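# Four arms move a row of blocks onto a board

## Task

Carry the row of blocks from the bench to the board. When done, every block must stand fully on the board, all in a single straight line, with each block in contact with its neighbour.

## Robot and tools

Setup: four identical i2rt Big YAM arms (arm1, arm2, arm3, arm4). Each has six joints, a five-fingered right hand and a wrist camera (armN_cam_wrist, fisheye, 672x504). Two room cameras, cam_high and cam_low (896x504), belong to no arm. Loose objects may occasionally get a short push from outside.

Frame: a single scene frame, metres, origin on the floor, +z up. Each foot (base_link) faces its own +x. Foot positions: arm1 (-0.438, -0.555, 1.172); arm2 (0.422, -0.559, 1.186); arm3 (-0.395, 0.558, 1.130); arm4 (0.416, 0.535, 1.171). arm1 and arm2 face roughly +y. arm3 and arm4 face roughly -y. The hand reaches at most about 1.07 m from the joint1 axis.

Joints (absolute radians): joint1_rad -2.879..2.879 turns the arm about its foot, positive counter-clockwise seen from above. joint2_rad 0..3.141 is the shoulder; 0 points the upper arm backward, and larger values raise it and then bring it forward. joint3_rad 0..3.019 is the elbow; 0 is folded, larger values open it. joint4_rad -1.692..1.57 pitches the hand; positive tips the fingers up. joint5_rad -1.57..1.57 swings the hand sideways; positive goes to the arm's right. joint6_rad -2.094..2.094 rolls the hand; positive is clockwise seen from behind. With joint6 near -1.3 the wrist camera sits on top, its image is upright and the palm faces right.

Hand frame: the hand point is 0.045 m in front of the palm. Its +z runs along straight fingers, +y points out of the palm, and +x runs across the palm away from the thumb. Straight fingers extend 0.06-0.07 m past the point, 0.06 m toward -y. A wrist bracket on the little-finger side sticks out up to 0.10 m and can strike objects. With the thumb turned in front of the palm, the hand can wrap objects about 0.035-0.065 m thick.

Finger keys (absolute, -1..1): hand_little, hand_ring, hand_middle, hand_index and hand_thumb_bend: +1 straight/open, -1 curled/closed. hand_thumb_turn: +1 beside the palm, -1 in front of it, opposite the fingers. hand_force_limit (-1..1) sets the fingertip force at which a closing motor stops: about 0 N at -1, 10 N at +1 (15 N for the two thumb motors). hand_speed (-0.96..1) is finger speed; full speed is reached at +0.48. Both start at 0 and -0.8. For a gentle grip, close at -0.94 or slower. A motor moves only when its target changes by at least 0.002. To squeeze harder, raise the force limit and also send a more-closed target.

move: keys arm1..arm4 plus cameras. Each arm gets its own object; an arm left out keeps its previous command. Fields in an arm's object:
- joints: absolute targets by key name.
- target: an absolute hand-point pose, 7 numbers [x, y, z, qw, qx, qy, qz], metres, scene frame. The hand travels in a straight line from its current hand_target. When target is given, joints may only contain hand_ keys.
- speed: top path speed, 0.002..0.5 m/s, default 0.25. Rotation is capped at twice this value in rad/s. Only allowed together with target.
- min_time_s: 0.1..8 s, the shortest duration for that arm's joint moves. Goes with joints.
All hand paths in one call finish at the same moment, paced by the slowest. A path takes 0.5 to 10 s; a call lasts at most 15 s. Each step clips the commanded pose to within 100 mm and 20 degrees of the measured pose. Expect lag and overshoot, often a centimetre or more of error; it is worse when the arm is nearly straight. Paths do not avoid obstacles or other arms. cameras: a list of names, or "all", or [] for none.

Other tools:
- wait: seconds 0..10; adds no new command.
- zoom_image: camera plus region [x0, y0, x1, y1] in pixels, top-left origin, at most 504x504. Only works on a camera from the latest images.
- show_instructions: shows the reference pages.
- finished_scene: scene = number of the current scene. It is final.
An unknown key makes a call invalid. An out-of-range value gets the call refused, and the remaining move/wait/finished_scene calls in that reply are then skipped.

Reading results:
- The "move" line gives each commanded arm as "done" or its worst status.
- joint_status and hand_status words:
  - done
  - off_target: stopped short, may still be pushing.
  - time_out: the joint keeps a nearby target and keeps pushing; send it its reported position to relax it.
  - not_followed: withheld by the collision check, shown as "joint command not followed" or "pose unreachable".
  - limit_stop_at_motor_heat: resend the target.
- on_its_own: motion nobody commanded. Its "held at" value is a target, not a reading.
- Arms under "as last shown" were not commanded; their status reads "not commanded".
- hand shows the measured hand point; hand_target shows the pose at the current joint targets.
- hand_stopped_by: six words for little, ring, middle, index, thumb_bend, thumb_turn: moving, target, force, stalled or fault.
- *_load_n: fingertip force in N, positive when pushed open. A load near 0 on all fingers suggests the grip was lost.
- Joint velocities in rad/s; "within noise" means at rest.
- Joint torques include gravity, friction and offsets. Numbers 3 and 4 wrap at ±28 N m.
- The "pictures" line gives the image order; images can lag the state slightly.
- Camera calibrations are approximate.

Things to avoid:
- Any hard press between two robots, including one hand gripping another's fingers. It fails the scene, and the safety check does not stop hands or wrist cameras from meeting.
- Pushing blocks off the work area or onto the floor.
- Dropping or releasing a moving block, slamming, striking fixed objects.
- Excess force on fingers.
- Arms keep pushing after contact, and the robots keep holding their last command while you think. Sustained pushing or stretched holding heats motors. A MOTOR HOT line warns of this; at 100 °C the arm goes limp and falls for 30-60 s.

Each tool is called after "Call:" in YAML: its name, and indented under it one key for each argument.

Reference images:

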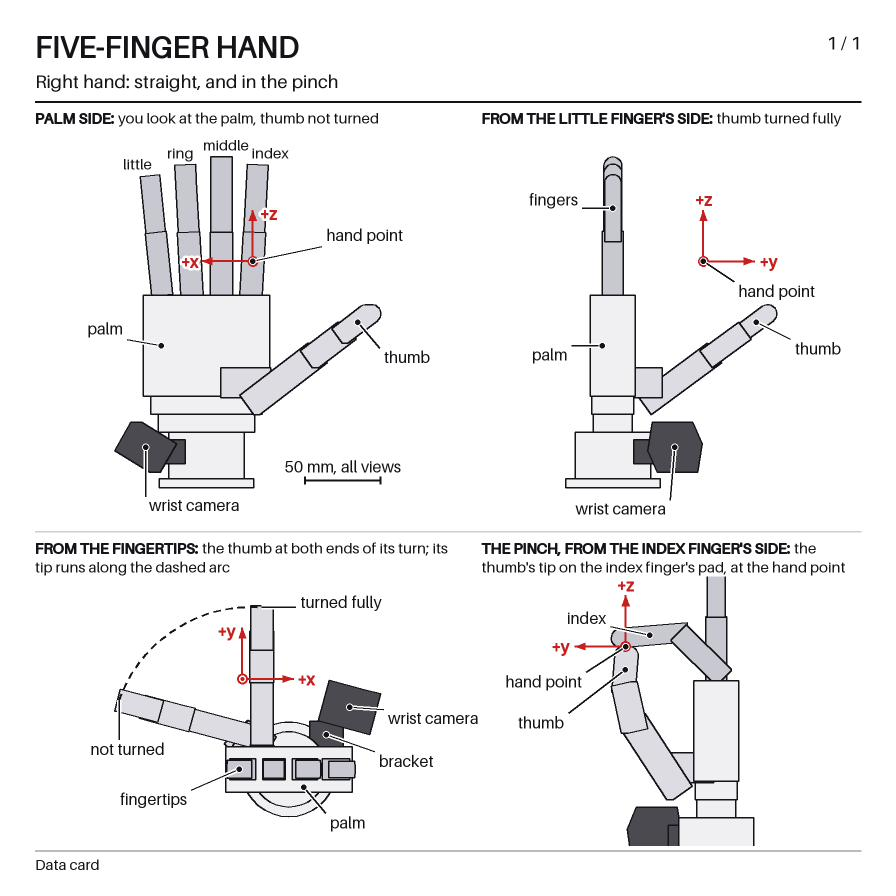

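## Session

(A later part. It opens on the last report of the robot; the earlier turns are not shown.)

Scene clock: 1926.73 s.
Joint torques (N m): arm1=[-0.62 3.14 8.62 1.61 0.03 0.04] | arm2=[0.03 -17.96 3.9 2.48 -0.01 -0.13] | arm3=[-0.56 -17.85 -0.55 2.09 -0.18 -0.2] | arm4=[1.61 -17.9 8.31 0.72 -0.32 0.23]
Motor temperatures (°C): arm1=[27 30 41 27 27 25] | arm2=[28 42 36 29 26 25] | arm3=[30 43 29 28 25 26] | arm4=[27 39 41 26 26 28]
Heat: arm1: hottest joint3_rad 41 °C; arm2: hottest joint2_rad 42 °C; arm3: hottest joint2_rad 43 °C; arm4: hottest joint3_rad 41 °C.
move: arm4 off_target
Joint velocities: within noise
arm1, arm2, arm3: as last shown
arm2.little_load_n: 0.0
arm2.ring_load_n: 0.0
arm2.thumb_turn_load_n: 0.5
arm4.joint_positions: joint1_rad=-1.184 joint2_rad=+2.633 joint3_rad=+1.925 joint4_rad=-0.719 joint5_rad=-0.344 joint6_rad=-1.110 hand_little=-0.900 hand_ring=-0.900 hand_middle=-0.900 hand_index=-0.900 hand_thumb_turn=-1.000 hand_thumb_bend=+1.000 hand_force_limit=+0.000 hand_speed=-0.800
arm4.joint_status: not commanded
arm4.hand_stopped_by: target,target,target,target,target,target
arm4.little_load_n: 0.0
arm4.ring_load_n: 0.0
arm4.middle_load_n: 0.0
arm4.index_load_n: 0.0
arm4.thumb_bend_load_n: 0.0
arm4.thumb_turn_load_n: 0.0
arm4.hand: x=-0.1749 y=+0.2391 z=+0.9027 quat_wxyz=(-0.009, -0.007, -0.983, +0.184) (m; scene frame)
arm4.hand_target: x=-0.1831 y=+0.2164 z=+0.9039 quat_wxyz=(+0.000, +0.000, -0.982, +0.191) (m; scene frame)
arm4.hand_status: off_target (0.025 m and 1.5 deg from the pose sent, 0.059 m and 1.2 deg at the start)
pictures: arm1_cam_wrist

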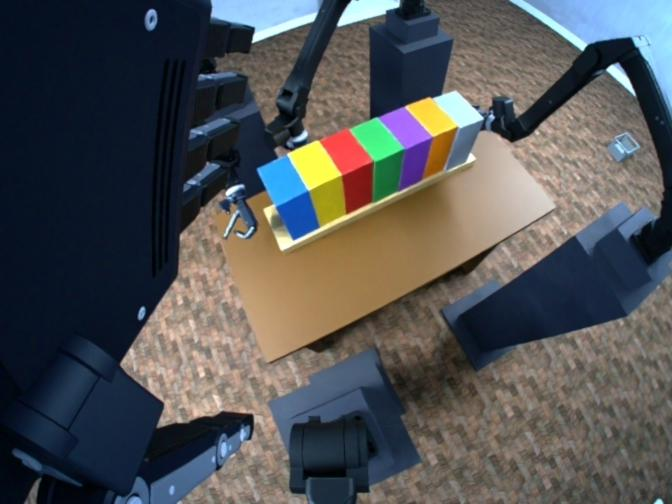

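Call:
move:
  arm4: {"target": [-0.184, 0.275, 0.9031, 0, 0, -0.9816, 0.1908], "speed": 0.06}
  cameras: []

Call:
move:
  arm4: {"target": [0.232, 0.272, 0.9031, 0, 0, -0.9816, 0.1908], "speed": 0.15}
  cameras: []

Call:
move:
  arm4: {"target": [0.230, 0.217, 0.9031, 0, 0, -0.9816, 0.1908], "speed": 0.03}
  cameras: ["arm1_cam_wrist"]

Call:
zoom_image:
  camera: "arm1_cam_wrist"
  region: [380, 70, 500, 170]

Scene clock: 1936.50 s.
Joint torques (N m): arm1=[-0.79 2.84 8.62 1.65 0.04 0.02] | arm2=[-0.03 -17.96 3.9 2.48 -0.01 -0.12] | arm3=[-0.62 -16.44 -0.8 2.07 -0.13 -0.22] | arm4=[-0.73 -20.19 4.45 1.02 -0.43 -0.08]
Motor temperatures (°C): arm1=[27 30 41 27 27 25] | arm2=[28 42 36 29 26 25] | arm3=[30 43 29 28 25 26] | arm4=[27 40 42 26 26 28]
Heat: arm1: hottest joint3_rad 41 °C; arm2: hottest joint2_rad 42 °C; arm3: hottest joint2_rad 43 °C; arm4: hottest joint3_rad 42 °C.
move: arm4 off_target
Joint velocities: within noise
arm1, arm2, arm3: as last shown
arm1.middle_load_n: 0.5
arm2.thumb_turn_load_n: 0.0
arm4.joint_positions: joint1_rad=-1.237 joint2_rad=+2.634 joint3_rad=+1.874 joint4_rad=-0.701 joint5_rad=-0.353 joint6_rad=-1.167 hand_little=-0.900 hand_ring=-0.900 hand_middle=-0.900 hand_index=-0.900 hand_thumb_turn=-1.000 hand_thumb_bend=+1.000 hand_force_limit=+0.000 hand_speed=-0.800
arm4.joint_status: not commanded
arm4.hand_stopped_by: target,target,target,target,target,target
arm4.little_load_n: 0.0
arm4.ring_load_n: 0.0
arm4.middle_load_n: 0.0
arm4.index_load_n: 0.0
arm4.thumb_bend_load_n: 0.0
arm4.thumb_turn_load_n: 0.0
arm4.hand: x=-0.1718 y=+0.2787 z=+0.8883 quat_wxyz=(-0.016, -0.007, -0.983, +0.183) (m; scene frame)
arm4.hand_target: x=-0.1838 y=+0.2750 z=+0.9032 quat_wxyz=(+0.000, +0.000, -0.982, +0.191) (m; scene frame)
arm4.hand_status: off_target (0.020 m and 2.2 deg from the pose sent, 0.037 m and 1.5 deg at the start)
pictures: none
No camera images: "cameras" was empty.

Scene clock: 1940.20 s.
Joint torques (N m): arm1=[-0.67 3.02 8.68 1.69 0.04 0.03] | arm2=[-0.03 -17.96 3.9 2.5 -0.02 -0.13] | arm3=[-0.5 -17.2 -0.76 1.76 -0.16 -0.17] | arm4=[-0.26 -12.16 -0.12 1.32 -0.05 0.13]
Motor temperatures (°C): arm1=[27 30 41 27 27 25] | arm2=[28 42 36 29 26 25] | arm3=[30 43 29 28 25 26] | arm4=[27 40 41 26 26 28]
Heat: arm1: hottest joint3_rad 41 °C; arm2: hottest joint2_rad 42 °C; arm3: hottest joint2_rad 43 °C; arm4: hottest joint3_rad 41 °C.
move: arm4 off_target
Joint velocities: within noise
arm1.joint_positions: joint1_rad=-0.377 joint2_rad=+0.576 joint3_rad=+1.428 joint4_rad=-1.478 joint5_rad=-0.014 joint6_rad=-1.159 hand_little=+1.000 hand_ring=+1.000 hand_middle=+1.000 hand_index=+1.000 hand_thumb_turn=+1.000 hand_thumb_bend=+1.000 hand_force_limit=+0.000 hand_speed=-0.800
arm1.joint_status: not commanded
arm1.hand_stopped_by: target,target,target,target,target,target
arm1.little_load_n: 0.0
arm1.ring_load_n: 0.0
arm1.middle_load_n: 0.0
arm1.index_load_n: 0.0
arm1.thumb_bend_load_n: 0.0
arm1.thumb_turn_load_n: 0.0
arm1.hand: x=-0.3296 y=-0.4066 z=+1.6531 quat_wxyz=(-0.327, +0.827, +0.329, +0.317) (m; scene frame)
arm1.hand_target: x=-0.3297 y=-0.4069 z=+1.6644 quat_wxyz=(-0.336, +0.821, +0.327, +0.326) (m; scene frame)
arm1.hand_status: not commanded
arm2.joint_positions: joint1_rad=-0.036 joint2_rad=+2.679 joint3_rad=+1.403 joint4_rad=+0.747 joint5_rad=-0.041 joint6_rad=-1.585 hand_little=-0.800 hand_ring=-0.800 hand_middle=-0.800 hand_index=-0.800 hand_thumb_turn=-1.000 hand_thumb_bend=+1.000 hand_force_limit=+0.000 hand_speed=-0.800
arm2.joint_status: not commanded
arm2.hand_stopped_by: target,target,target,target,target,target
arm2.little_load_n: 0.0
arm2.ring_load_n: 0.0
arm2.middle_load_n: 0.0
arm2.index_load_n: 0.0
arm2.thumb_bend_load_n: 0.0
arm2.thumb_turn_load_n: 0.0
arm2.hand: x=+0.5057 y=+0.1628 z=+0.9080 quat_wxyz=(-0.358, +0.611, +0.610, +0.355) (m; scene frame)
arm2.hand_target: x=+0.5101 y=+0.1570 z=+0.9001 quat_wxyz=(-0.354, +0.612, +0.612, +0.354) (m; scene frame)
arm2.hand_status: not commanded
arm3.joint_positions: joint1_rad=-0.159 joint2_rad=+2.575 joint3_rad=+0.690 joint4_rad=+1.385 joint5_rad=-0.198 joint6_rad=-1.667 hand_little=-0.800 hand_ring=-0.800 hand_middle=-0.800 hand_index=-0.800 hand_thumb_turn=-1.000 hand_thumb_bend=+1.000 hand_force_limit=+0.000 hand_speed=-0.800
arm3.joint_status: not commanded
arm3.hand_stopped_by: target,target,target,target,target,target
arm3.little_load_n: 0.0
arm3.ring_load_n: 0.0
arm3.middle_load_n: 0.0
arm3.index_load_n: 0.0
arm3.thumb_bend_load_n: 0.0
arm3.thumb_turn_load_n: 0.0
arm3.hand: x=-0.5256 y=+0.0820 z=+0.8938 quat_wxyz=(+0.364, +0.602, -0.606, +0.370) (m; scene frame)
arm3.hand_target: x=-0.5300 y=+0.0772 z=+0.8985 quat_wxyz=(+0.370, +0.603, -0.603, +0.369) (m; scene frame)
arm3.hand_status: not commanded
arm4.joint_positions: joint1_rad=-0.760 joint2_rad=+2.265 joint3_rad=+0.659 joint4_rad=+0.292 joint5_rad=-0.253 joint6_rad=-0.691 hand_little=-0.900 hand_ring=-0.900 hand_middle=-0.900 hand_index=-0.900 hand_thumb_turn=-1.000 hand_thumb_bend=+1.000 hand_force_limit=+0.000 hand_speed=-0.800
arm4.joint_status: not commanded
arm4.hand_stopped_by: target,target,target,target,target,target
arm4.little_load_n: 0.0
arm4.ring_load_n: 0.0
arm4.middle_load_n: 0.0
arm4.index_load_n: 0.0
arm4.thumb_bend_load_n: 0.0
arm4.thumb_turn_load_n: 0.0
arm4.hand: x=+0.2386 y=+0.2821 z=+0.8938 quat_wxyz=(-0.012, +0.000, -0.984, +0.178) (m; scene frame)
arm4.hand_target: x=+0.2321 y=+0.2721 z=+0.9028 quat_wxyz=(+0.000, +0.000, -0.982, +0.191) (m; scene frame)
arm4.hand_status: off_target (0.015 m and 2.0 deg from the pose sent, 0.404 m and 2.2 deg at the start)
pictures: none
No camera images: "cameras" was empty.

Scene clock: 1942.57 s.
Joint torques (N m): arm1=[-0.91 3.02 8.62 1.68 0.02 0.02] | arm2=[0.03 -17.96 3.89 2.5 -0.02 -0.12] | arm3=[-0.32 -17.49 -0.79 1.89 -0.11 -0.15] | arm4=[0.73 -12.34 2.36 0.87 -0.21 0.17]
Motor temperatures (°C): arm1=[27 30 41 27 27 25] | arm2=[28 42 36 29 26 25] | arm3=[30 43 29 28 25 26] | arm4=[27 40 41 26 26 28]
Heat: arm1: hottest joint3_rad 41 °C; arm2: hottest joint2_rad 42 °C; arm3: hottest joint2_rad 43 °C; arm4: hottest joint3_rad 41 °C.
move: arm4 off_target
Joint velocities: within noise
arm1, arm2, arm3: as last shown
arm2.thumb_turn_load_n: 0.5
arm4.joint_positions: joint1_rad=-0.678 joint2_rad=+2.265 joint3_rad=+0.745 joint4_rad=+0.221 joint5_rad=-0.221 joint6_rad=-0.601 hand_little=-0.900 hand_ring=-0.900 hand_middle=-0.900 hand_index=-0.900 hand_thumb_turn=-1.000 hand_thumb_bend=+1.000 hand_force_limit=+0.000 hand_speed=-0.800
arm4.joint_status: not commanded
arm4.hand_stopped_by: target,target,target,target,target,target
arm4.little_load_n: 0.0
arm4.ring_load_n: 0.0
arm4.middle_load_n: 0.0
arm4.index_load_n: 0.0
arm4.thumb_bend_load_n: 0.0
arm4.thumb_turn_load_n: 0.0
arm4.hand: x=+0.2386 y=+0.2406 z=+0.8941 quat_wxyz=(-0.010, -0.005, -0.985, +0.173) (m; scene frame)
arm4.hand_target: x=+0.2303 y=+0.2173 z=+0.9034 quat_wxyz=(+0.000, +0.000, -0.982, +0.191) (m; scene frame)
arm4.hand_status: off_target (0.027 m and 2.5 deg from the pose sent, 0.066 m and 2.0 deg at the start)
pictures: arm1_cam_wrist

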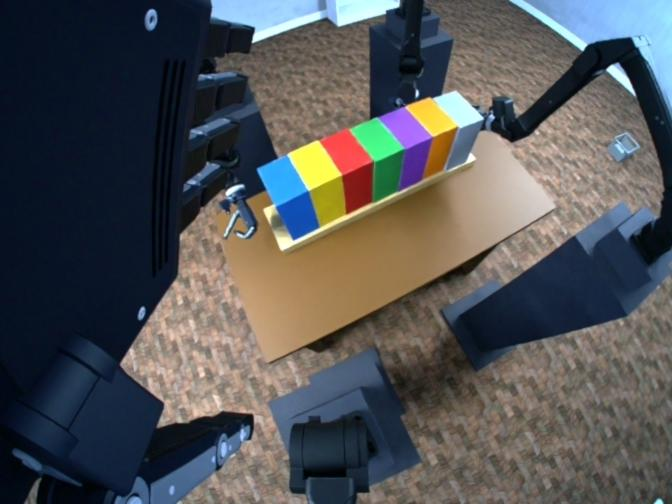

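Scaled by 4.200 from the camera's 672x504 image, which has a finer 960x720 frame.

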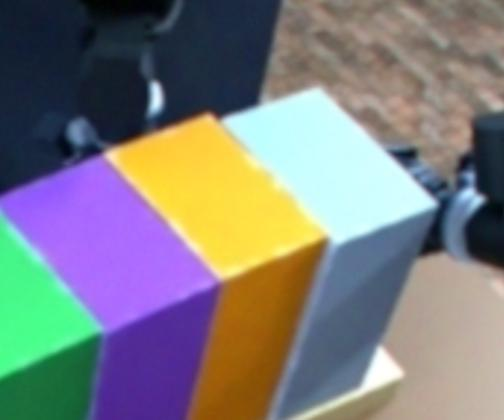

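Call:
move:
  arm4: {"target": [0.230, 0.212, 0.9031, 0, 0, -0.9816, 0.1908], "speed": 0.03}
  cameras: ["arm1_cam_wrist"]

Call:
zoom_image:
  camera: "arm1_cam_wrist"
  region: [380, 70, 500, 170]

Scene clock: 1948.00 s.
Joint torques (N m): arm1=[-0.56 2.78 8.7 1.65 0.04 0.01] | arm2=[0.03 -17.9 3.92 2.5 -0.02 -0.13] | arm3=[-0.32 -16.56 -0.99 1.85 -0.14 -0.11] | arm4=[0.97 -12.4 2.67 0.84 -0.28 0.17]
Motor temperatures (°C): arm1=[27 30 41 27 27 25] | arm2=[28 42 36 29 26 25] | arm3=[30 43 29 28 25 26] | arm4=[27 39 40 26 26 28]
Heat: arm1: hottest joint3_rad 41 °C; arm2: hottest joint2_rad 42 °C; arm3: hottest joint2_rad 43 °C; arm4: hottest joint3_rad 40 °C.
move: arm4 off_target
Joint velocities: within noise
arm1, arm2, arm3: as last shown
arm1.ring_load_n: -0.5
arm2.ring_load_n: 0.5
arm2.middle_load_n: 0.5
arm2.thumb_turn_load_n: 0.0
arm3.thumb_turn_load_n: 0.5
arm4.joint_positions: joint1_rad=-0.672 joint2_rad=+2.265 joint3_rad=+0.749 joint4_rad=+0.210 joint5_rad=-0.216 joint6_rad=-0.594 hand_little=-0.900 hand_ring=-0.900 hand_middle=-0.900 hand_index=-0.900 hand_thumb_turn=-1.000 hand_thumb_bend=+1.000 hand_force_limit=+0.000 hand_speed=-0.800
arm4.joint_status: not commanded
arm4.hand_stopped_by: target,target,target,target,target,target
arm4.little_load_n: 0.0
arm4.ring_load_n: 0.0
arm4.middle_load_n: 0.0
arm4.index_load_n: 0.0
arm4.thumb_bend_load_n: 0.0
arm4.thumb_turn_load_n: 0.0
arm4.hand: x=+0.2399 y=+0.2394 z=+0.8941 quat_wxyz=(-0.011, -0.006, -0.985, +0.169) (m; scene frame)
arm4.hand_target: x=+0.2305 y=+0.2124 z=+0.9036 quat_wxyz=(+0.000, +0.000, -0.982, +0.191) (m; scene frame)
arm4.hand_status: off_target (0.030 m and 2.9 deg from the pose sent, 0.031 m and 2.5 deg at the start)
pictures: arm1_cam_wrist

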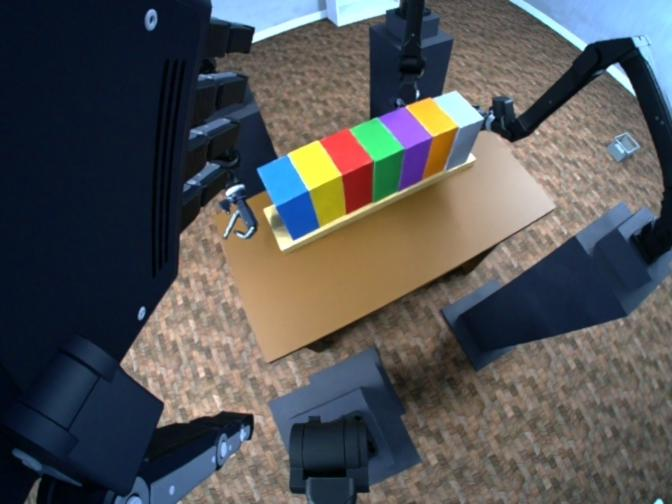

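Scaled by 4.200 from the camera's 672x504 image, which has a finer 960x720 frame.

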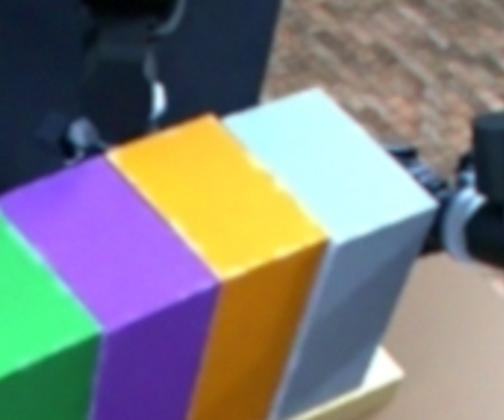

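Call:
move:
  arm4: {"target": [0.230, 0.206, 0.9031, 0, 0, -0.9816, 0.1908], "speed": 0.03}
  cameras: ["arm1_cam_wrist"]

Call:
zoom_image:
  camera: "arm1_cam_wrist"
  region: [380, 70, 500, 170]

Scene clock: 1956.37 s.
Joint torques (N m): arm1=[-0.5 3.08 8.61 1.65 0.02 0.01] | arm2=[-0.03 -17.96 3.9 2.5 -0.01 -0.13] | arm3=[0.15 -17.44 -0.81 1.99 -0.15 -0.11] | arm4=[0.5 -12.22 2.85 0.95 -0.33 0.15]
Motor temperatures (°C): arm1=[27 30 41 27 27 25] | arm2=[28 42 36 29 26 25] | arm3=[30 43 29 28 25 26] | arm4=[27 39 39 26 26 28]
Heat: arm1: hottest joint3_rad 41 °C; arm2: hottest joint2_rad 42 °C; arm3: hottest joint2_rad 43 °C; arm4: hottest joint2_rad 39 °C.
move: arm4 off_target
Joint velocities: within noise
arm1, arm2, arm3: as last shown
arm1.ring_load_n: 0.0
arm2.ring_load_n: 0.0
arm2.middle_load_n: 0.0
arm2.thumb_turn_load_n: 0.5
arm4.joint_positions: joint1_rad=-0.659 joint2_rad=+2.265 joint3_rad=+0.762 joint4_rad=+0.198 joint5_rad=-0.212 joint6_rad=-0.583 hand_little=-0.900 hand_ring=-0.900 hand_middle=-0.900 hand_index=-0.900 hand_thumb_turn=-1.000 hand_thumb_bend=+1.000 hand_force_limit=+0.000 hand_speed=-0.800
arm4.joint_status: not commanded
arm4.hand_stopped_by: target,target,target,target,target,target
arm4.little_load_n: 0.0
arm4.ring_load_n: 0.0
arm4.middle_load_n: 0.0
arm4.index_load_n: 0.0
arm4.thumb_bend_load_n: 0.0
arm4.thumb_turn_load_n: 0.0
arm4.hand: x=+0.2410 y=+0.2335 z=+0.8944 quat_wxyz=(-0.012, -0.005, -0.986, +0.168) (m; scene frame)
arm4.hand_target: x=+0.2304 y=+0.2064 z=+0.9037 quat_wxyz=(+0.000, +0.000, -0.982, +0.191) (m; scene frame)
arm4.hand_status: off_target (0.031 m and 3.0 deg from the pose sent, 0.036 m and 2.9 deg at the start)
pictures: arm1_cam_wrist

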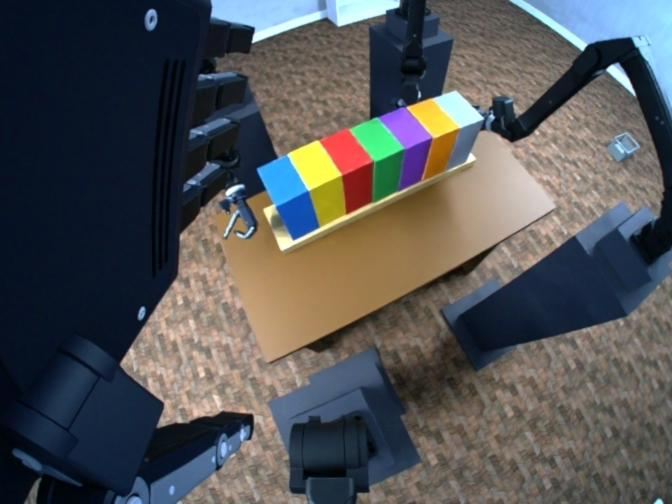

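Scaled by 4.200 from the camera's 672x504 image, which has a finer 960x720 frame.

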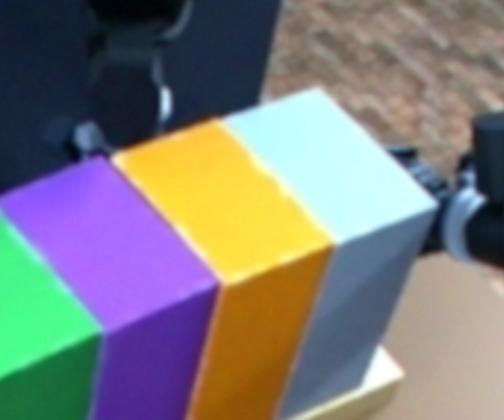

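Call:
move:
  arm4: {"target": [0.230, 0.272, 0.9031, 0, 0, -0.9816, 0.1908], "speed": 0.08}
  cameras: []

Call:
move:
  arm4: {"target": [0.126, 0.265, 0.9031, 0, 0, -0.9816, 0.1908], "speed": 0.1}
  cameras: []

Call:
move:
  arm4: {"target": [0.126, 0.209, 0.9031, 0, 0, -0.9816, 0.1908], "speed": 0.03}
  cameras: ["arm1_cam_wrist"]

Call:
zoom_image:
  camera: "arm1_cam_wrist"
  region: [380, 70, 500, 170]

Scene clock: 1964.83 s.
Joint torques (N m): arm1=[-0.5 2.84 8.64 1.65 0.03 0.01] | arm2=[-0.03 -17.96 3.89 2.51 -0.02 -0.13] | arm3=[-0.5 -16.44 -0.79 1.69 -0.19 -0.19] | arm4=[-1.2 -12.4 -0.09 1.33 -0.32 -0.11]
Motor temperatures (°C): arm1=[27 30 41 27 27 25] | arm2=[28 42 36 29 26 25] | arm3=[30 43 29 28 25 26] | arm4=[27 39 39 26 26 28]
Heat: arm1: hottest joint3_rad 41 °C; arm2: hottest joint2_rad 42 °C; arm3: hottest joint2_rad 43 °C; arm4: hottest joint2_rad 39 °C.
move: arm4 off_target
Joint velocities: within noise
arm1, arm2, arm3: as last shown
arm1.thumb_turn_load_n: 0.5
arm2.middle_load_n: 0.5
arm2.thumb_turn_load_n: 0.0
arm3.thumb_turn_load_n: 0.0
arm4.joint_positions: joint1_rad=-0.751 joint2_rad=+2.265 joint3_rad=+0.663 joint4_rad=+0.288 joint5_rad=-0.246 joint6_rad=-0.675 hand_little=-0.900 hand_ring=-0.900 hand_middle=-0.900 hand_index=-0.900 hand_thumb_turn=-1.000 hand_thumb_bend=+1.000 hand_force_limit=+0.000 hand_speed=-0.800
arm4.joint_status: not commanded
arm4.hand_stopped_by: target,target,target,target,target,target
arm4.little_load_n: 0.0
arm4.ring_load_n: 0.0
arm4.middle_load_n: 0.0
arm4.index_load_n: 0.0
arm4.thumb_bend_load_n: 0.0
arm4.thumb_turn_load_n: 0.0
arm4.hand: x=+0.2401 y=+0.2801 z=+0.8937 quat_wxyz=(-0.012, -0.004, -0.984, +0.176) (m; scene frame)
arm4.hand_target: x=+0.2301 y=+0.2720 z=+0.9028 quat_wxyz=(+0.000, +0.000, -0.982, +0.191) (m; scene frame)
arm4.hand_status: off_target (0.016 m and 2.3 deg from the pose sent, 0.041 m and 3.0 deg at the start)
pictures: none
No camera images: "cameras" was empty.

Scene clock: 1966.63 s.
Joint torques (N m): arm1=[-0.79 3.08 8.59 1.63 0.03 0.03] | arm2=[-0.03 -17.9 3.9 2.48 -0.02 -0.13] | arm3=[-0.62 -16.67 -0.58 1.81 -0.12 -0.11] | arm4=[-1.03 -12.22 2.52 0.54 -0.38 -0.03]
Motor temperatures (°C): arm1=[27 30 41 27 27 25] | arm2=[28 42 36 29 26 25] | arm3=[30 43 29 28 25 26] | arm4=[27 39 39 26 26 28]
Heat: arm1: hottest joint3_rad 41 °C; arm2: hottest joint2_rad 42 °C; arm3: hottest joint2_rad 43 °C; arm4: hottest joint2_rad 39 °C.
move: arm4 off_target
Joint velocities: within noise
arm1, arm2, arm3: as last shown
arm1.thumb_turn_load_n: 0.0
arm2.middle_load_n: 0.0
arm3.thumb_turn_load_n: 0.5
arm4.joint_positions: joint1_rad=-0.934 joint2_rad=+2.265 joint3_rad=+0.872 joint4_rad=+0.050 joint5_rad=-0.295 joint6_rad=-0.856 hand_little=-0.900 hand_ring=-0.900 hand_middle=-0.900 hand_index=-0.900 hand_thumb_turn=-1.000 hand_thumb_bend=+1.000 hand_force_limit=+0.000 hand_speed=-0.800
arm4.joint_status: not commanded
arm4.hand_stopped_by: target,target,target,target,target,target
arm4.little_load_n: 0.0
arm4.ring_load_n: 0.0
arm4.middle_load_n: 0.0
arm4.index_load_n: 0.0
arm4.thumb_bend_load_n: 0.0
arm4.thumb_turn_load_n: 0.0
arm4.hand: x=+0.1368 y=+0.2711 z=+0.8989 quat_wxyz=(-0.007, -0.004, -0.983, +0.184) (m; scene frame)
arm4.hand_target: x=+0.1260 y=+0.2651 z=+0.9032 quat_wxyz=(+0.000, +0.000, -0.982, +0.191) (m; scene frame)
arm4.hand_status: off_target (0.013 m and 1.2 deg from the pose sent, 0.116 m and 2.3 deg at the start)
pictures: none
No camera images: "cameras" was empty.

Scene clock: 1969.07 s.
Joint torques (N m): arm1=[-0.56 3.02 8.57 1.68 0.03 0.02] | arm2=[-0.03 -17.9 3.9 2.5 -0.02 -0.13] | arm3=[-0.85 -18.08 -0.77 1.85 -0.17 -0.09] | arm4=[0.44 -11.52 4.15 0.73 -0.18 0.18]
Motor temperatures (°C): arm1=[27 30 41 27 27 25] | arm2=[28 42 36 29 26 25] | arm3=[30 43 29 28 25 26] | arm4=[27 38 38 26 26 28]
Heat: arm1: hottest joint3_rad 41 °C; arm2: hottest joint2_rad 42 °C; arm3: hottest joint2_rad 43 °C; arm4: hottest joint2_rad 38 °C.
move: arm4 off_target
Joint velocities: within noise
arm1, arm2, arm3: as last shown
arm3.thumb_bend_load_n: -0.5
arm3.thumb_turn_load_n: 0.0
arm4.joint_positions: joint1_rad=-0.852 joint2_rad=+2.268 joint3_rad=+0.957 joint4_rad=-0.004 joint5_rad=-0.274 joint6_rad=-0.780 hand_little=-0.900 hand_ring=-0.900 hand_middle=-0.900 hand_index=-0.900 hand_thumb_turn=-1.000 hand_thumb_bend=+1.000 hand_force_limit=+0.000 hand_speed=-0.800
arm4.joint_status: not commanded
arm4.hand_stopped_by: target,target,target,target,target,target
arm4.little_load_n: 0.0
arm4.ring_load_n: 0.0
arm4.middle_load_n: 0.0
arm4.index_load_n: 0.0
arm4.thumb_bend_load_n: -0.5
arm4.thumb_turn_load_n: 0.0
arm4.hand: x=+0.1325 y=+0.2235 z=+0.9048 quat_wxyz=(-0.004, -0.001, -0.983, +0.185) (m; scene frame)
arm4.hand_target: x=+0.1262 y=+0.2092 z=+0.9035 quat_wxyz=(+0.000, +0.000, -0.982, +0.191) (m; scene frame)
arm4.hand_status: off_target (0.016 m and 0.8 deg from the pose sent, 0.063 m and 1.2 deg at the start)
pictures: arm1_cam_wrist

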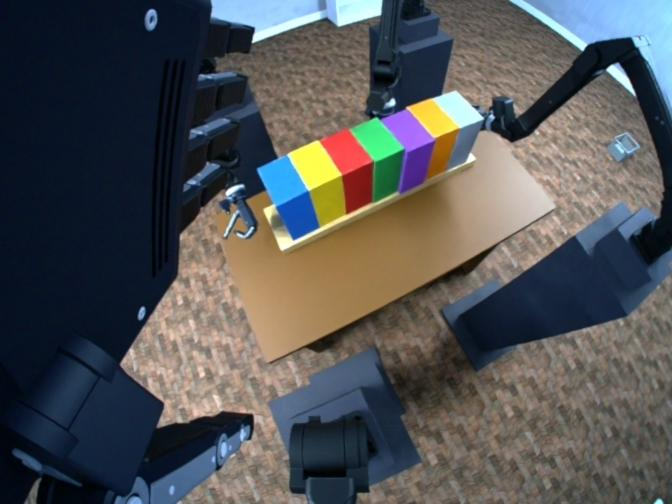

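Scaled by 4.200 from the camera's 672x504 image, which has a finer 960x720 frame.

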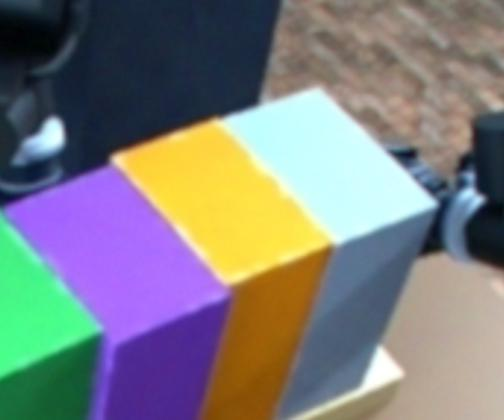

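Call:
move:
  arm4: {"target": [0.126, 0.285, 0.9031, 0, 0, -0.9816, 0.1908], "speed": 0.08}
  cameras: ["arm1_cam_wrist", "arm2_cam_wrist", "cam_low", "cam_high"]

Call:
zoom_image:
  camera: "arm1_cam_wrist"
  region: [350, 110, 470, 210]

Call:
zoom_image:
  camera: "cam_high"
  region: [370, 280, 470, 370]

Scene clock: 1988.70 s.
Joint torques (N m): arm1=[-0.73 3.02 8.55 1.65 0.04 0.02] | arm2=[0.03 -17.9 3.9 2.5 -0.01 -0.13] | arm3=[-0.5 -16.73 -0.7 1.63 -0.16 -0.12] | arm4=[-1.03 -13.1 1.11 1.21 -0.39 -0.12]
Motor temperatures (°C): arm1=[27 30 41 27 27 25] | arm2=[28 43 36 29 26 25] | arm3=[30 43 29 28 25 26] | arm4=[27 39 38 26 26 28]
Heat: arm1: hottest joint3_rad 41 °C; arm2: hottest joint2_rad 43 °C; arm3: hottest joint2_rad 43 °C; arm4: hottest joint2_rad 39 °C.
move: arm4 off_target
Joint velocities: within noise
arm1, arm2, arm3: as last shown
arm2.thumb_turn_load_n: 0.5
arm3.thumb_bend_load_n: 0.0
arm3.thumb_turn_load_n: 0.5
arm4.joint_positions: joint1_rad=-0.973 joint2_rad=+2.268 joint3_rad=+0.859 joint4_rad=+0.045 joint5_rad=-0.304 joint6_rad=-0.896 hand_little=-0.900 hand_ring=-0.900 hand_middle=-0.900 hand_index=-0.900 hand_thumb_turn=-1.000 hand_thumb_bend=+1.000 hand_force_limit=+0.000 hand_speed=-0.800
arm4.joint_status: not commanded
arm4.hand_stopped_by: target,target,target,target,target,target
arm4.little_load_n: 0.0
arm4.ring_load_n: 0.0
arm4.middle_load_n: 0.0
arm4.index_load_n: 0.0
arm4.thumb_bend_load_n: 0.0
arm4.thumb_turn_load_n: 0.0
arm4.hand: x=+0.1342 y=+0.2886 z=+0.8966 quat_wxyz=(-0.011, -0.004, -0.983, +0.181) (m; scene frame)
arm4.hand_target: x=+0.1261 y=+0.2851 z=+0.9030 quat_wxyz=(+0.000, +0.000, -0.982, +0.191) (m; scene frame)
arm4.hand_status: off_target (0.011 m and 1.7 deg from the pose sent, 0.062 m and 0.8 deg at the start)
pictures: arm1_cam_wrist, arm2_cam_wrist, cam_high, cam_low
camera_calibration:
arm2_cam_wrist: T_world_to_cam=[[0.963161, 0.176792, 0.202646, -0.697327], [0.254223, -0.844311, -0.471709, 0.436987], [0.0877018, 0.505849, -0.858152, 0.764074], [0, 0, 0, 1]] pos_world=[0.493535, 0.105728, 1.00313]

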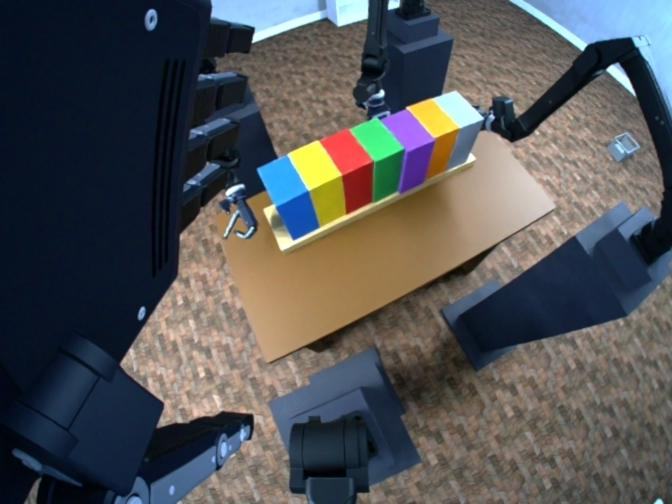

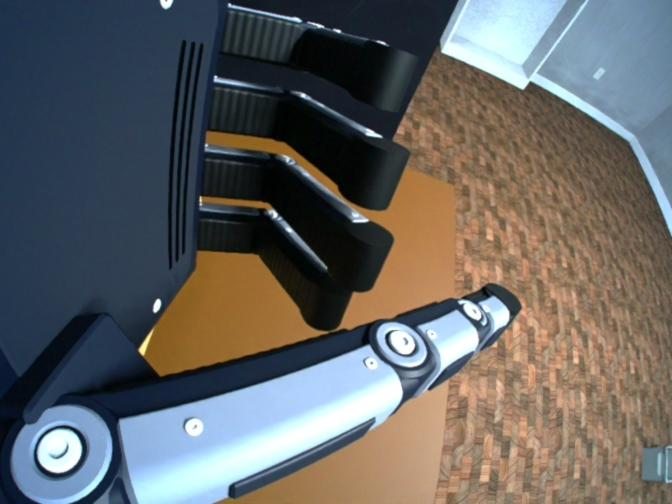

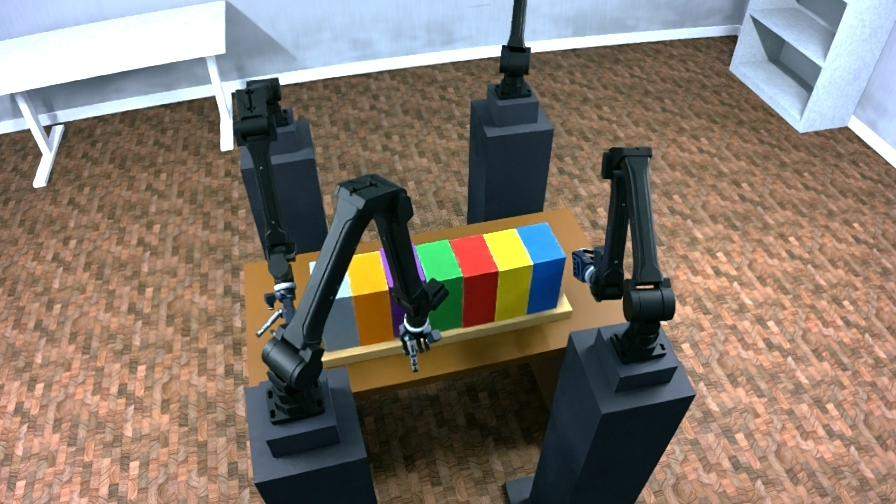

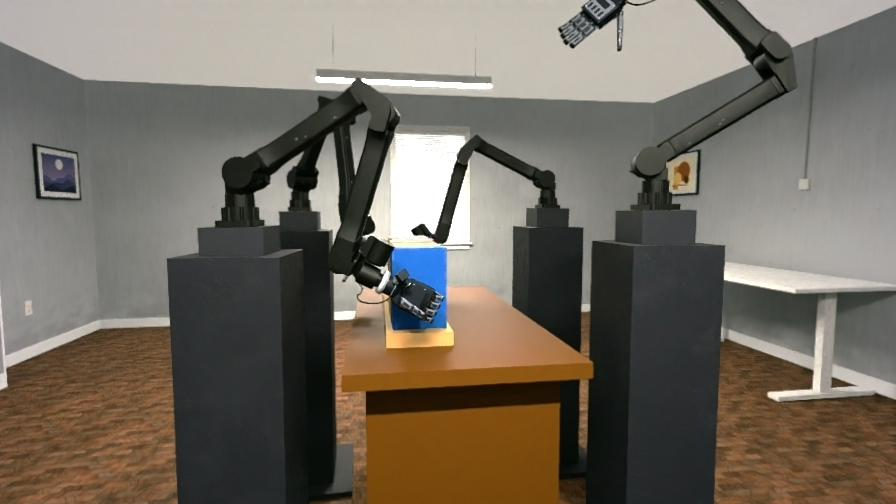

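Scaled by 4.200 from the camera's 672x504 image, which has a finer 960x720 frame.

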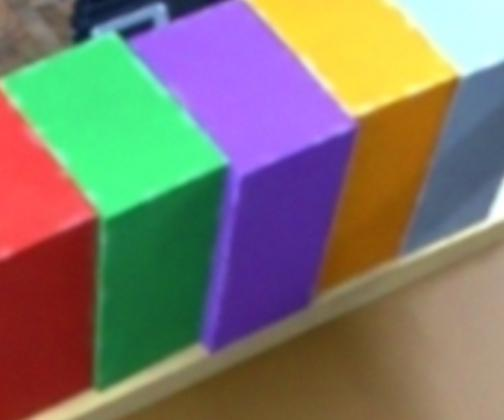

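Scaled by 5.040 from the camera's 896x504 image, which has a finer 1280x720 frame.

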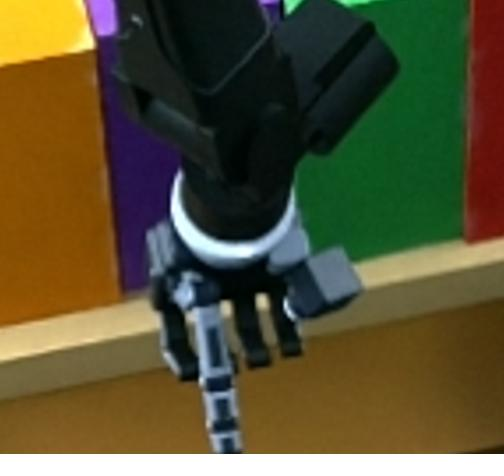

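Call:
move:
  arm1: {"joints": {"joint1_rad": -1.05, "joint2_rad": 1.85, "joint3_rad": 1.0, "joint4_rad": -0.34, "joint5_rad": -0.3, "joint6_rad": -1.05, "hand_little": -0.9, "hand_ring": -0.9, "hand_middle": -0.9, "hand_index": -0.9, "hand_thumb_turn": -1.0}, "min_time_s": 4}
  cameras: ["arm1_cam_wrist","cam_high"]

Scene clock: 2014.63 s.
Joint torques (N m): arm1=[-0.85 -12.75 5.78 1.31 -0.28 0.14] | arm2=[-0.03 -17.96 3.9 2.48 -0.01 -0.13] | arm3=[-0.67 -17.08 -0.39 1.85 -0.17 -0.19] | arm4=[-1.2 -12.81 1.13 1.17 -0.38 -0.09]
Motor temperatures (°C): arm1=[27 30 41 27 27 25] | arm2=[28 43 36 29 26 25] | arm3=[30 43 29 28 25 26] | arm4=[27 39 36 26 26 28]
Heat: arm1: hottest joint3_rad 41 °C; arm2: hottest joint2_rad 43 °C; arm3: hottest joint2_rad 43 °C; arm4: hottest joint2_rad 39 °C.
move: arm1 done
Joint velocities: within noise
arm1.joint_positions: joint1_rad=-1.046 joint2_rad=+1.853 joint3_rad=+1.003 joint4_rad=-0.354 joint5_rad=-0.298 joint6_rad=-1.061 hand_little=-0.900 hand_ring=-0.900 hand_middle=-0.900 hand_index=-0.900 hand_thumb_turn=-1.000 hand_thumb_bend=+1.000 hand_force_limit=+0.000 hand_speed=-0.800
arm1.joint_status: all done
arm1.hand_stopped_by: target,target,target,target,target,target
arm1.little_load_n: 0.0
arm1.ring_load_n: 0.0
arm1.middle_load_n: 0.0
arm1.index_load_n: 0.0
arm1.thumb_bend_load_n: 0.0
arm1.thumb_turn_load_n: 0.0
arm1.hand: x=-0.0171 y=-0.3051 z=+1.0875 quat_wxyz=(-0.215, +0.972, +0.019, +0.088) (m; scene frame)
arm1.hand_target: x=-0.0144 y=-0.3046 z=+1.0888 quat_wxyz=(-0.220, +0.971, +0.013, +0.093) (m; scene frame)
arm1.hand_status: not commanded
arm2.joint_positions: joint1_rad=-0.036 joint2_rad=+2.679 joint3_rad=+1.403 joint4_rad=+0.747 joint5_rad=-0.041 joint6_rad=-1.585 hand_little=-0.800 hand_ring=-0.800 hand_middle=-0.800 hand_index=-0.800 hand_thumb_turn=-1.000 hand_thumb_bend=+1.000 hand_force_limit=+0.000 hand_speed=-0.800
arm2.joint_status: not commanded
arm2.hand_stopped_by: target,target,target,target,target,target
arm2.little_load_n: 0.0
arm2.ring_load_n: 0.0
arm2.middle_load_n: 0.0
arm2.index_load_n: 0.0
arm2.thumb_bend_load_n: 0.0
arm2.thumb_turn_load_n: 0.0
arm2.hand: x=+0.5057 y=+0.1628 z=+0.9080 quat_wxyz=(-0.358, +0.611, +0.610, +0.355) (m; scene frame)
arm2.hand_target: x=+0.5101 y=+0.1570 z=+0.9001 quat_wxyz=(-0.354, +0.612, +0.612, +0.354) (m; scene frame)
arm2.hand_status: not commanded
arm3.joint_positions: joint1_rad=-0.159 joint2_rad=+2.575 joint3_rad=+0.690 joint4_rad=+1.385 joint5_rad=-0.198 joint6_rad=-1.667 hand_little=-0.800 hand_ring=-0.800 hand_middle=-0.800 hand_index=-0.800 hand_thumb_turn=-1.000 hand_thumb_bend=+1.000 hand_force_limit=+0.000 hand_speed=-0.800
arm3.joint_status: not commanded
arm3.hand_stopped_by: target,target,target,target,target,target
arm3.little_load_n: 0.0
arm3.ring_load_n: 0.0
arm3.middle_load_n: 0.0
arm3.index_load_n: 0.0
arm3.thumb_bend_load_n: 0.0
arm3.thumb_turn_load_n: 0.5
arm3.hand: x=-0.5256 y=+0.0820 z=+0.8938 quat_wxyz=(+0.364, +0.602, -0.606, +0.370) (m; scene frame)
arm3.hand_target: x=-0.5300 y=+0.0772 z=+0.8985 quat_wxyz=(+0.370, +0.603, -0.603, +0.369) (m; scene frame)
arm3.hand_status: not commanded
arm4: as last shown
arm4.joint_positions: joint1_rad=-0.973 joint2_rad=+2.268 joint3_rad=+0.859 joint4_rad=+0.045 joint5_rad=-0.304 joint6_rad=-0.897 hand_little=-0.900 hand_ring=-0.900 hand_middle=-0.900 hand_index=-0.900 hand_thumb_turn=-1.000 hand_thumb_bend=+1.000 hand_force_limit=+0.000 hand_speed=-0.800
arm4.little_load_n: 0.5
pictures: arm1_cam_wrist, cam_high
camera_calibration:
arm1_cam_wrist: T_world_to_cam=[[0.371215, -0.868975, -0.327235, 0.088342], [-0.864941, -0.451791, 0.218546, -0.388752], [-0.337752, 0.201911, -0.919323, 1.16996], [0, 0, 0, 1]] pos_world=[0.026114, -0.335095, 1.18944]

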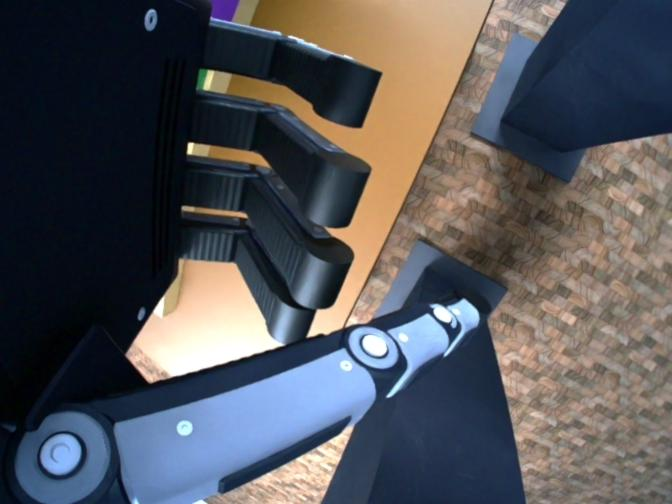

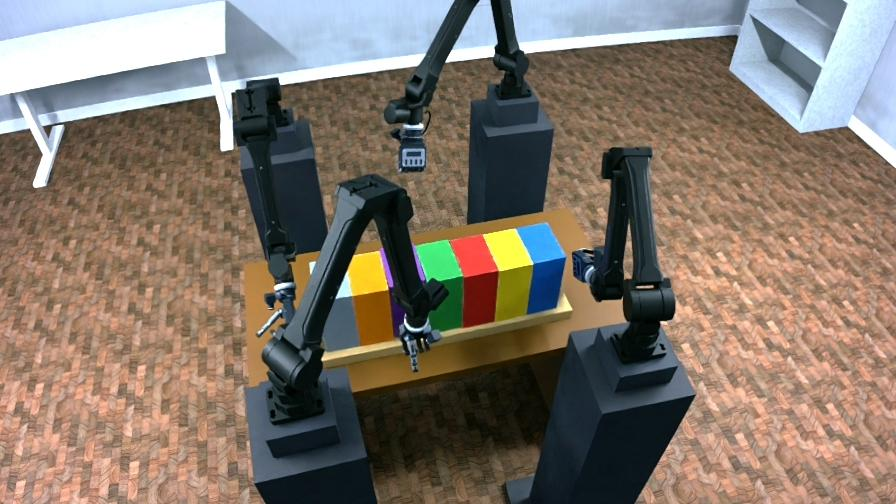

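Call:
move:
  arm1: {"target": [0.080, -0.18, 1.0, -0.1908, 0.9816, 0, 0], "speed": 0.15}
  cameras: []

Call:
move:
  arm1: {"target": [0.080, -0.11, 0.903, -0.1908, 0.9816, 0, 0], "speed": 0.1}
  cameras: ["cam_high"]

Scene clock: 2024.50 s.
Joint torques (N m): arm1=[0.03 -17.96 10.47 0.13 -0.32 0.15] | arm2=[-0.03 -17.9 3.89 2.5 -0.01 -0.13] | arm3=[-0.26 -17.32 -0.65 1.85 -0.16 -0.14] | arm4=[-1.08 -13.04 1.09 1.24 -0.38 -0.09]
Motor temperatures (°C): arm1=[27 30 40 27 27 25] | arm2=[28 43 36 29 26 25] | arm3=[30 43 29 28 25 26] | arm4=[27 39 36 26 26 28]
Heat: arm1: hottest joint3_rad 40 °C; arm2: hottest joint2_rad 43 °C; arm3: hottest joint2_rad 43 °C; arm4: hottest joint2_rad 39 °C.
move: arm1 off_target
Joint velocities: within noise
arm1.joint_positions: joint1_rad=-0.967 joint2_rad=+2.370 joint3_rad=+1.642 joint4_rad=-0.663 joint5_rad=-0.316 joint6_rad=-0.969 hand_little=-0.900 hand_ring=-0.900 hand_middle=-0.900 hand_index=-0.900 hand_thumb_turn=-1.000 hand_thumb_bend=+1.000 hand_force_limit=+0.000 hand_speed=-0.800
arm1.joint_status: not commanded
arm1.hand_stopped_by: target,target,target,target,target,target
arm1.little_load_n: 0.0
arm1.ring_load_n: 0.0
arm1.middle_load_n: 0.0
arm1.index_load_n: 0.0
arm1.thumb_bend_load_n: 0.0
arm1.thumb_turn_load_n: 0.0
arm1.hand: x=+0.0632 y=-0.1967 z=+0.9891 quat_wxyz=(-0.180, +0.984, +0.000, -0.013) (m; scene frame)
arm1.hand_target: x=+0.0792 y=-0.1805 z=+1.0006 quat_wxyz=(-0.191, +0.982, +0.000, +0.000) (m; scene frame)
arm1.hand_status: off_target (0.026 m and 1.9 deg from the pose sent, 0.181 m and 10.7 deg at the start)
arm2, arm3, arm4: as last shown
arm3.thumb_turn_load_n: 0.0
arm4.little_load_n: 0.0
arm4.thumb_turn_load_n: -0.5
pictures: none
No camera images: "cameras" was empty.

Scene clock: 2026.67 s.
Joint torques (N m): arm1=[-0.26 -20.19 10.22 0.53 -0.12 0.16] | arm2=[0.03 -17.96 3.9 2.48 -0.02 -0.13] | arm3=[-0.67 -17.14 -0.83 1.8 -0.2 -0.15] | arm4=[-1.14 -12.75 1.14 1.2 -0.37 -0.08]
Motor temperatures (°C): arm1=[27 31 40 27 27 25] | arm2=[28 43 36 29 26 25] | arm3=[30 43 29 28 25 26] | arm4=[27 39 36 26 26 28]
Heat: arm1: hottest joint3_rad 40 °C; arm2: hottest joint2_rad 43 °C; arm3: hottest joint2_rad 43 °C; arm4: hottest joint2_rad 39 °C.
move: arm1 off_target
Joint velocities: within noise
arm1.joint_positions: joint1_rad=-0.881 joint2_rad=+2.635 joint3_rad=+1.882 joint4_rad=-0.626 joint5_rad=-0.302 joint6_rad=-0.883 hand_little=-0.900 hand_ring=-0.900 hand_middle=-0.900 hand_index=-0.900 hand_thumb_turn=-1.000 hand_thumb_bend=+1.000 hand_force_limit=+0.000 hand_speed=-0.800
arm1.joint_status: not commanded
arm1.hand_stopped_by: target,target,target,target,target,target
arm1.little_load_n: 0.0
arm1.ring_load_n: 0.0
arm1.middle_load_n: 0.0
arm1.index_load_n: 0.0
arm1.thumb_bend_load_n: 0.0
arm1.thumb_turn_load_n: 0.0
arm1.hand: x=+0.0602 y=-0.1293 z=+0.8913 quat_wxyz=(-0.176, +0.984, +0.000, -0.019) (m; scene frame)
arm1.hand_target: x=+0.0791 y=-0.1106 z=+0.9041 quat_wxyz=(-0.191, +0.982, +0.000, +0.000) (m; scene frame)
arm1.hand_status: off_target (0.030 m and 2.8 deg from the pose sent, 0.123 m and 1.9 deg at the start)
arm2, arm3, arm4: as last shown
arm3.thumb_turn_load_n: 0.5
arm4.thumb_turn_load_n: 0.0
pictures: cam_high

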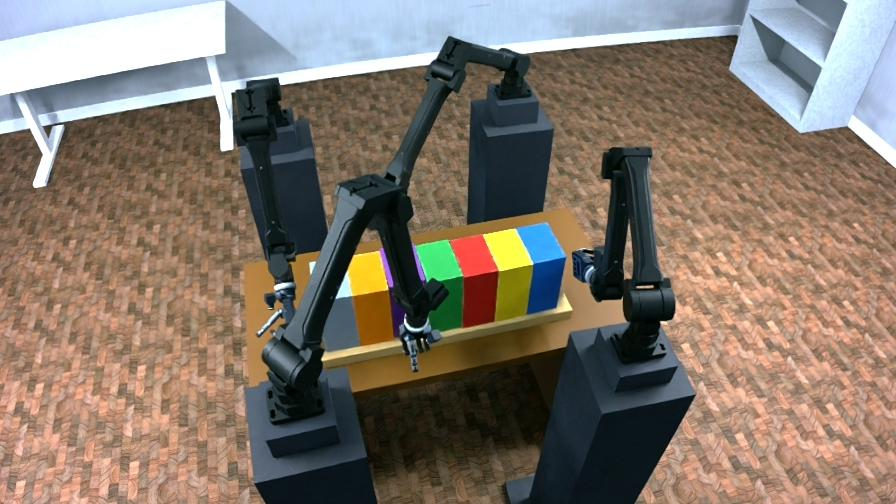

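Call:
move:
  arm1: {"target": [0.090, -0.06, 0.912, -0.1908, 0.9816, 0, 0], "speed": 0.06}
  cameras: ["cam_high"]

Call:
zoom_image:
  camera: "cam_high"
  region: [350, 220, 450, 310]

Scene clock: 2034.90 s.
Joint torques (N m): arm1=[-0.03 -20.37 11.32 0.17 -0.09 0.15] | arm2=[0.03 -17.96 3.9 2.5 -0.01 -0.13] | arm3=[-0.44 -17.73 -0.84 1.72 -0.13 -0.11] | arm4=[-1.14 -12.92 1.13 1.22 -0.39 -0.08]
Motor temperatures (°C): arm1=[27 31 41 27 27 25] | arm2=[28 43 36 29 26 25] | arm3=[30 43 28 28 25 26] | arm4=[27 39 36 26 26 28]
Heat: arm1: hottest joint3_rad 41 °C; arm2: hottest joint2_rad 43 °C; arm3: hottest joint2_rad 43 °C; arm4: hottest joint2_rad 39 °C.
move: arm1 off_target
Joint velocities: within noise
arm1.joint_positions: joint1_rad=-0.838 joint2_rad=+2.713 joint3_rad=+2.088 joint4_rad=-0.727 joint5_rad=-0.290 joint6_rad=-0.837 hand_little=-0.900 hand_ring=-0.900 hand_middle=-0.900 hand_index=-0.900 hand_thumb_turn=-1.000 hand_thumb_bend=+1.000 hand_force_limit=+0.000 hand_speed=-0.800
arm1.joint_status: not commanded
arm1.hand_stopped_by: target,target,target,target,target,target
arm1.little_load_n: 0.0
arm1.ring_load_n: 0.0
arm1.middle_load_n: 0.0
arm1.index_load_n: 0.0
arm1.thumb_bend_load_n: 0.0
arm1.thumb_turn_load_n: 0.0
arm1.hand: x=+0.0758 y=-0.0783 z=+0.9002 quat_wxyz=(-0.179, +0.984, +0.000, -0.013) (m; scene frame)
arm1.hand_target: x=+0.0893 y=-0.0606 z=+0.9129 quat_wxyz=(-0.191, +0.982, +0.000, +0.001) (m; scene frame)
arm1.hand_status: off_target (0.026 m and 2.0 deg from the pose sent, 0.078 m and 2.8 deg at the start)
arm2, arm3, arm4: as last shown
arm3.thumb_turn_load_n: 0.0
pictures: cam_high

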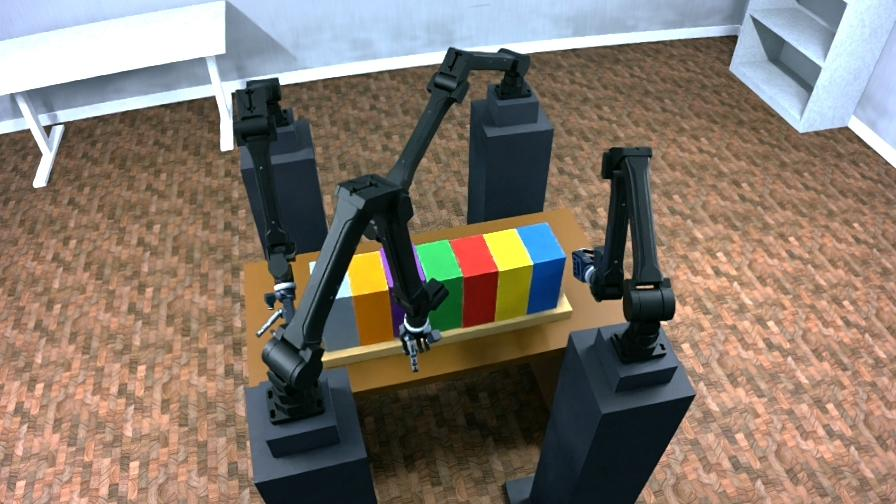

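Scaled by 5.040 from the camera's 896x504 image, which has a finer 1280x720 frame.

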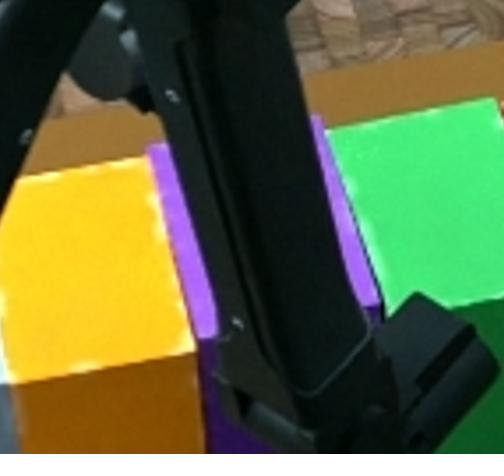

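Call:
move:
  arm1: {"target": [0.087, -0.038, 0.912, -0.1908, 0.9816, 0, 0], "speed": 0.04}
  cameras: ["cam_high"]

Call:
zoom_image:
  camera: "cam_high"
  region: [350, 220, 450, 310]

Scene clock: 2042.07 s.
Joint torques (N m): arm1=[-0.44 -21.19 11.55 0.17 -0.1 0.14] | arm2=[0.03 -17.96 3.89 2.5 -0.02 -0.13] | arm3=[-0.09 -17.26 -0.84 1.88 -0.13 -0.13] | arm4=[-1.2 -12.69 1.07 1.21 -0.38 -0.07]
Motor temperatures (°C): arm1=[27 31 41 27 27 25] | arm2=[28 43 36 29 26 25] | arm3=[30 43 28 28 25 26] | arm4=[27 39 36 26 26 28]
Heat: arm1: hottest joint3_rad 41 °C; arm2: hottest joint2_rad 43 °C; arm3: hottest joint2_rad 43 °C; arm4: hottest joint2_rad 39 °C.
move: arm1 off_target
Joint velocities: within noise
arm1.joint_positions: joint1_rad=-0.810 joint2_rad=+2.751 joint3_rad=+2.164 joint4_rad=-0.762 joint5_rad=-0.284 joint6_rad=-0.812 hand_little=-0.900 hand_ring=-0.900 hand_middle=-0.900 hand_index=-0.900 hand_thumb_turn=-1.000 hand_thumb_bend=+1.000 hand_force_limit=+0.000 hand_speed=-0.800
arm1.joint_status: not commanded
arm1.hand_stopped_by: target,target,target,target,target,target
arm1.little_load_n: 0.0
arm1.ring_load_n: 0.0
arm1.middle_load_n: 0.0
arm1.index_load_n: 0.0
arm1.thumb_bend_load_n: 0.0
arm1.thumb_turn_load_n: 0.0
arm1.hand: x=+0.0717 y=-0.0562 z=+0.8984 quat_wxyz=(-0.178, +0.984, +0.001, -0.015) (m; scene frame)
arm1.hand_target: x=+0.0861 y=-0.0388 z=+0.9128 quat_wxyz=(-0.191, +0.981, +0.000, +0.000) (m; scene frame)
arm1.hand_status: off_target (0.027 m and 2.2 deg from the pose sent, 0.044 m and 2.0 deg at the start)
arm2, arm3, arm4: as last shown
arm2.middle_load_n: 0.5
arm2.thumb_turn_load_n: 0.5
arm4.little_load_n: -0.5
pictures: cam_high

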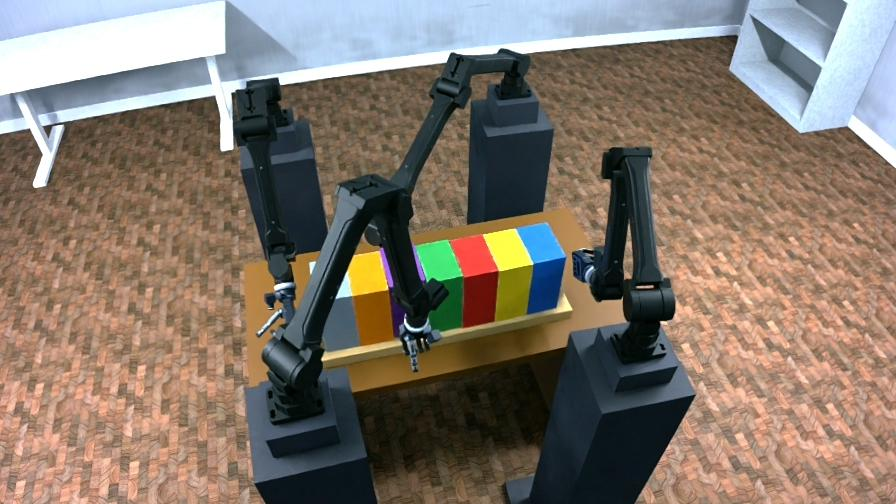

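Scaled by 5.040 from the camera's 896x504 image, which has a finer 1280x720 frame.

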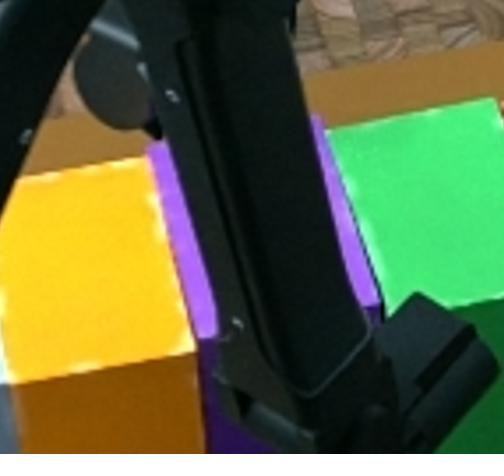

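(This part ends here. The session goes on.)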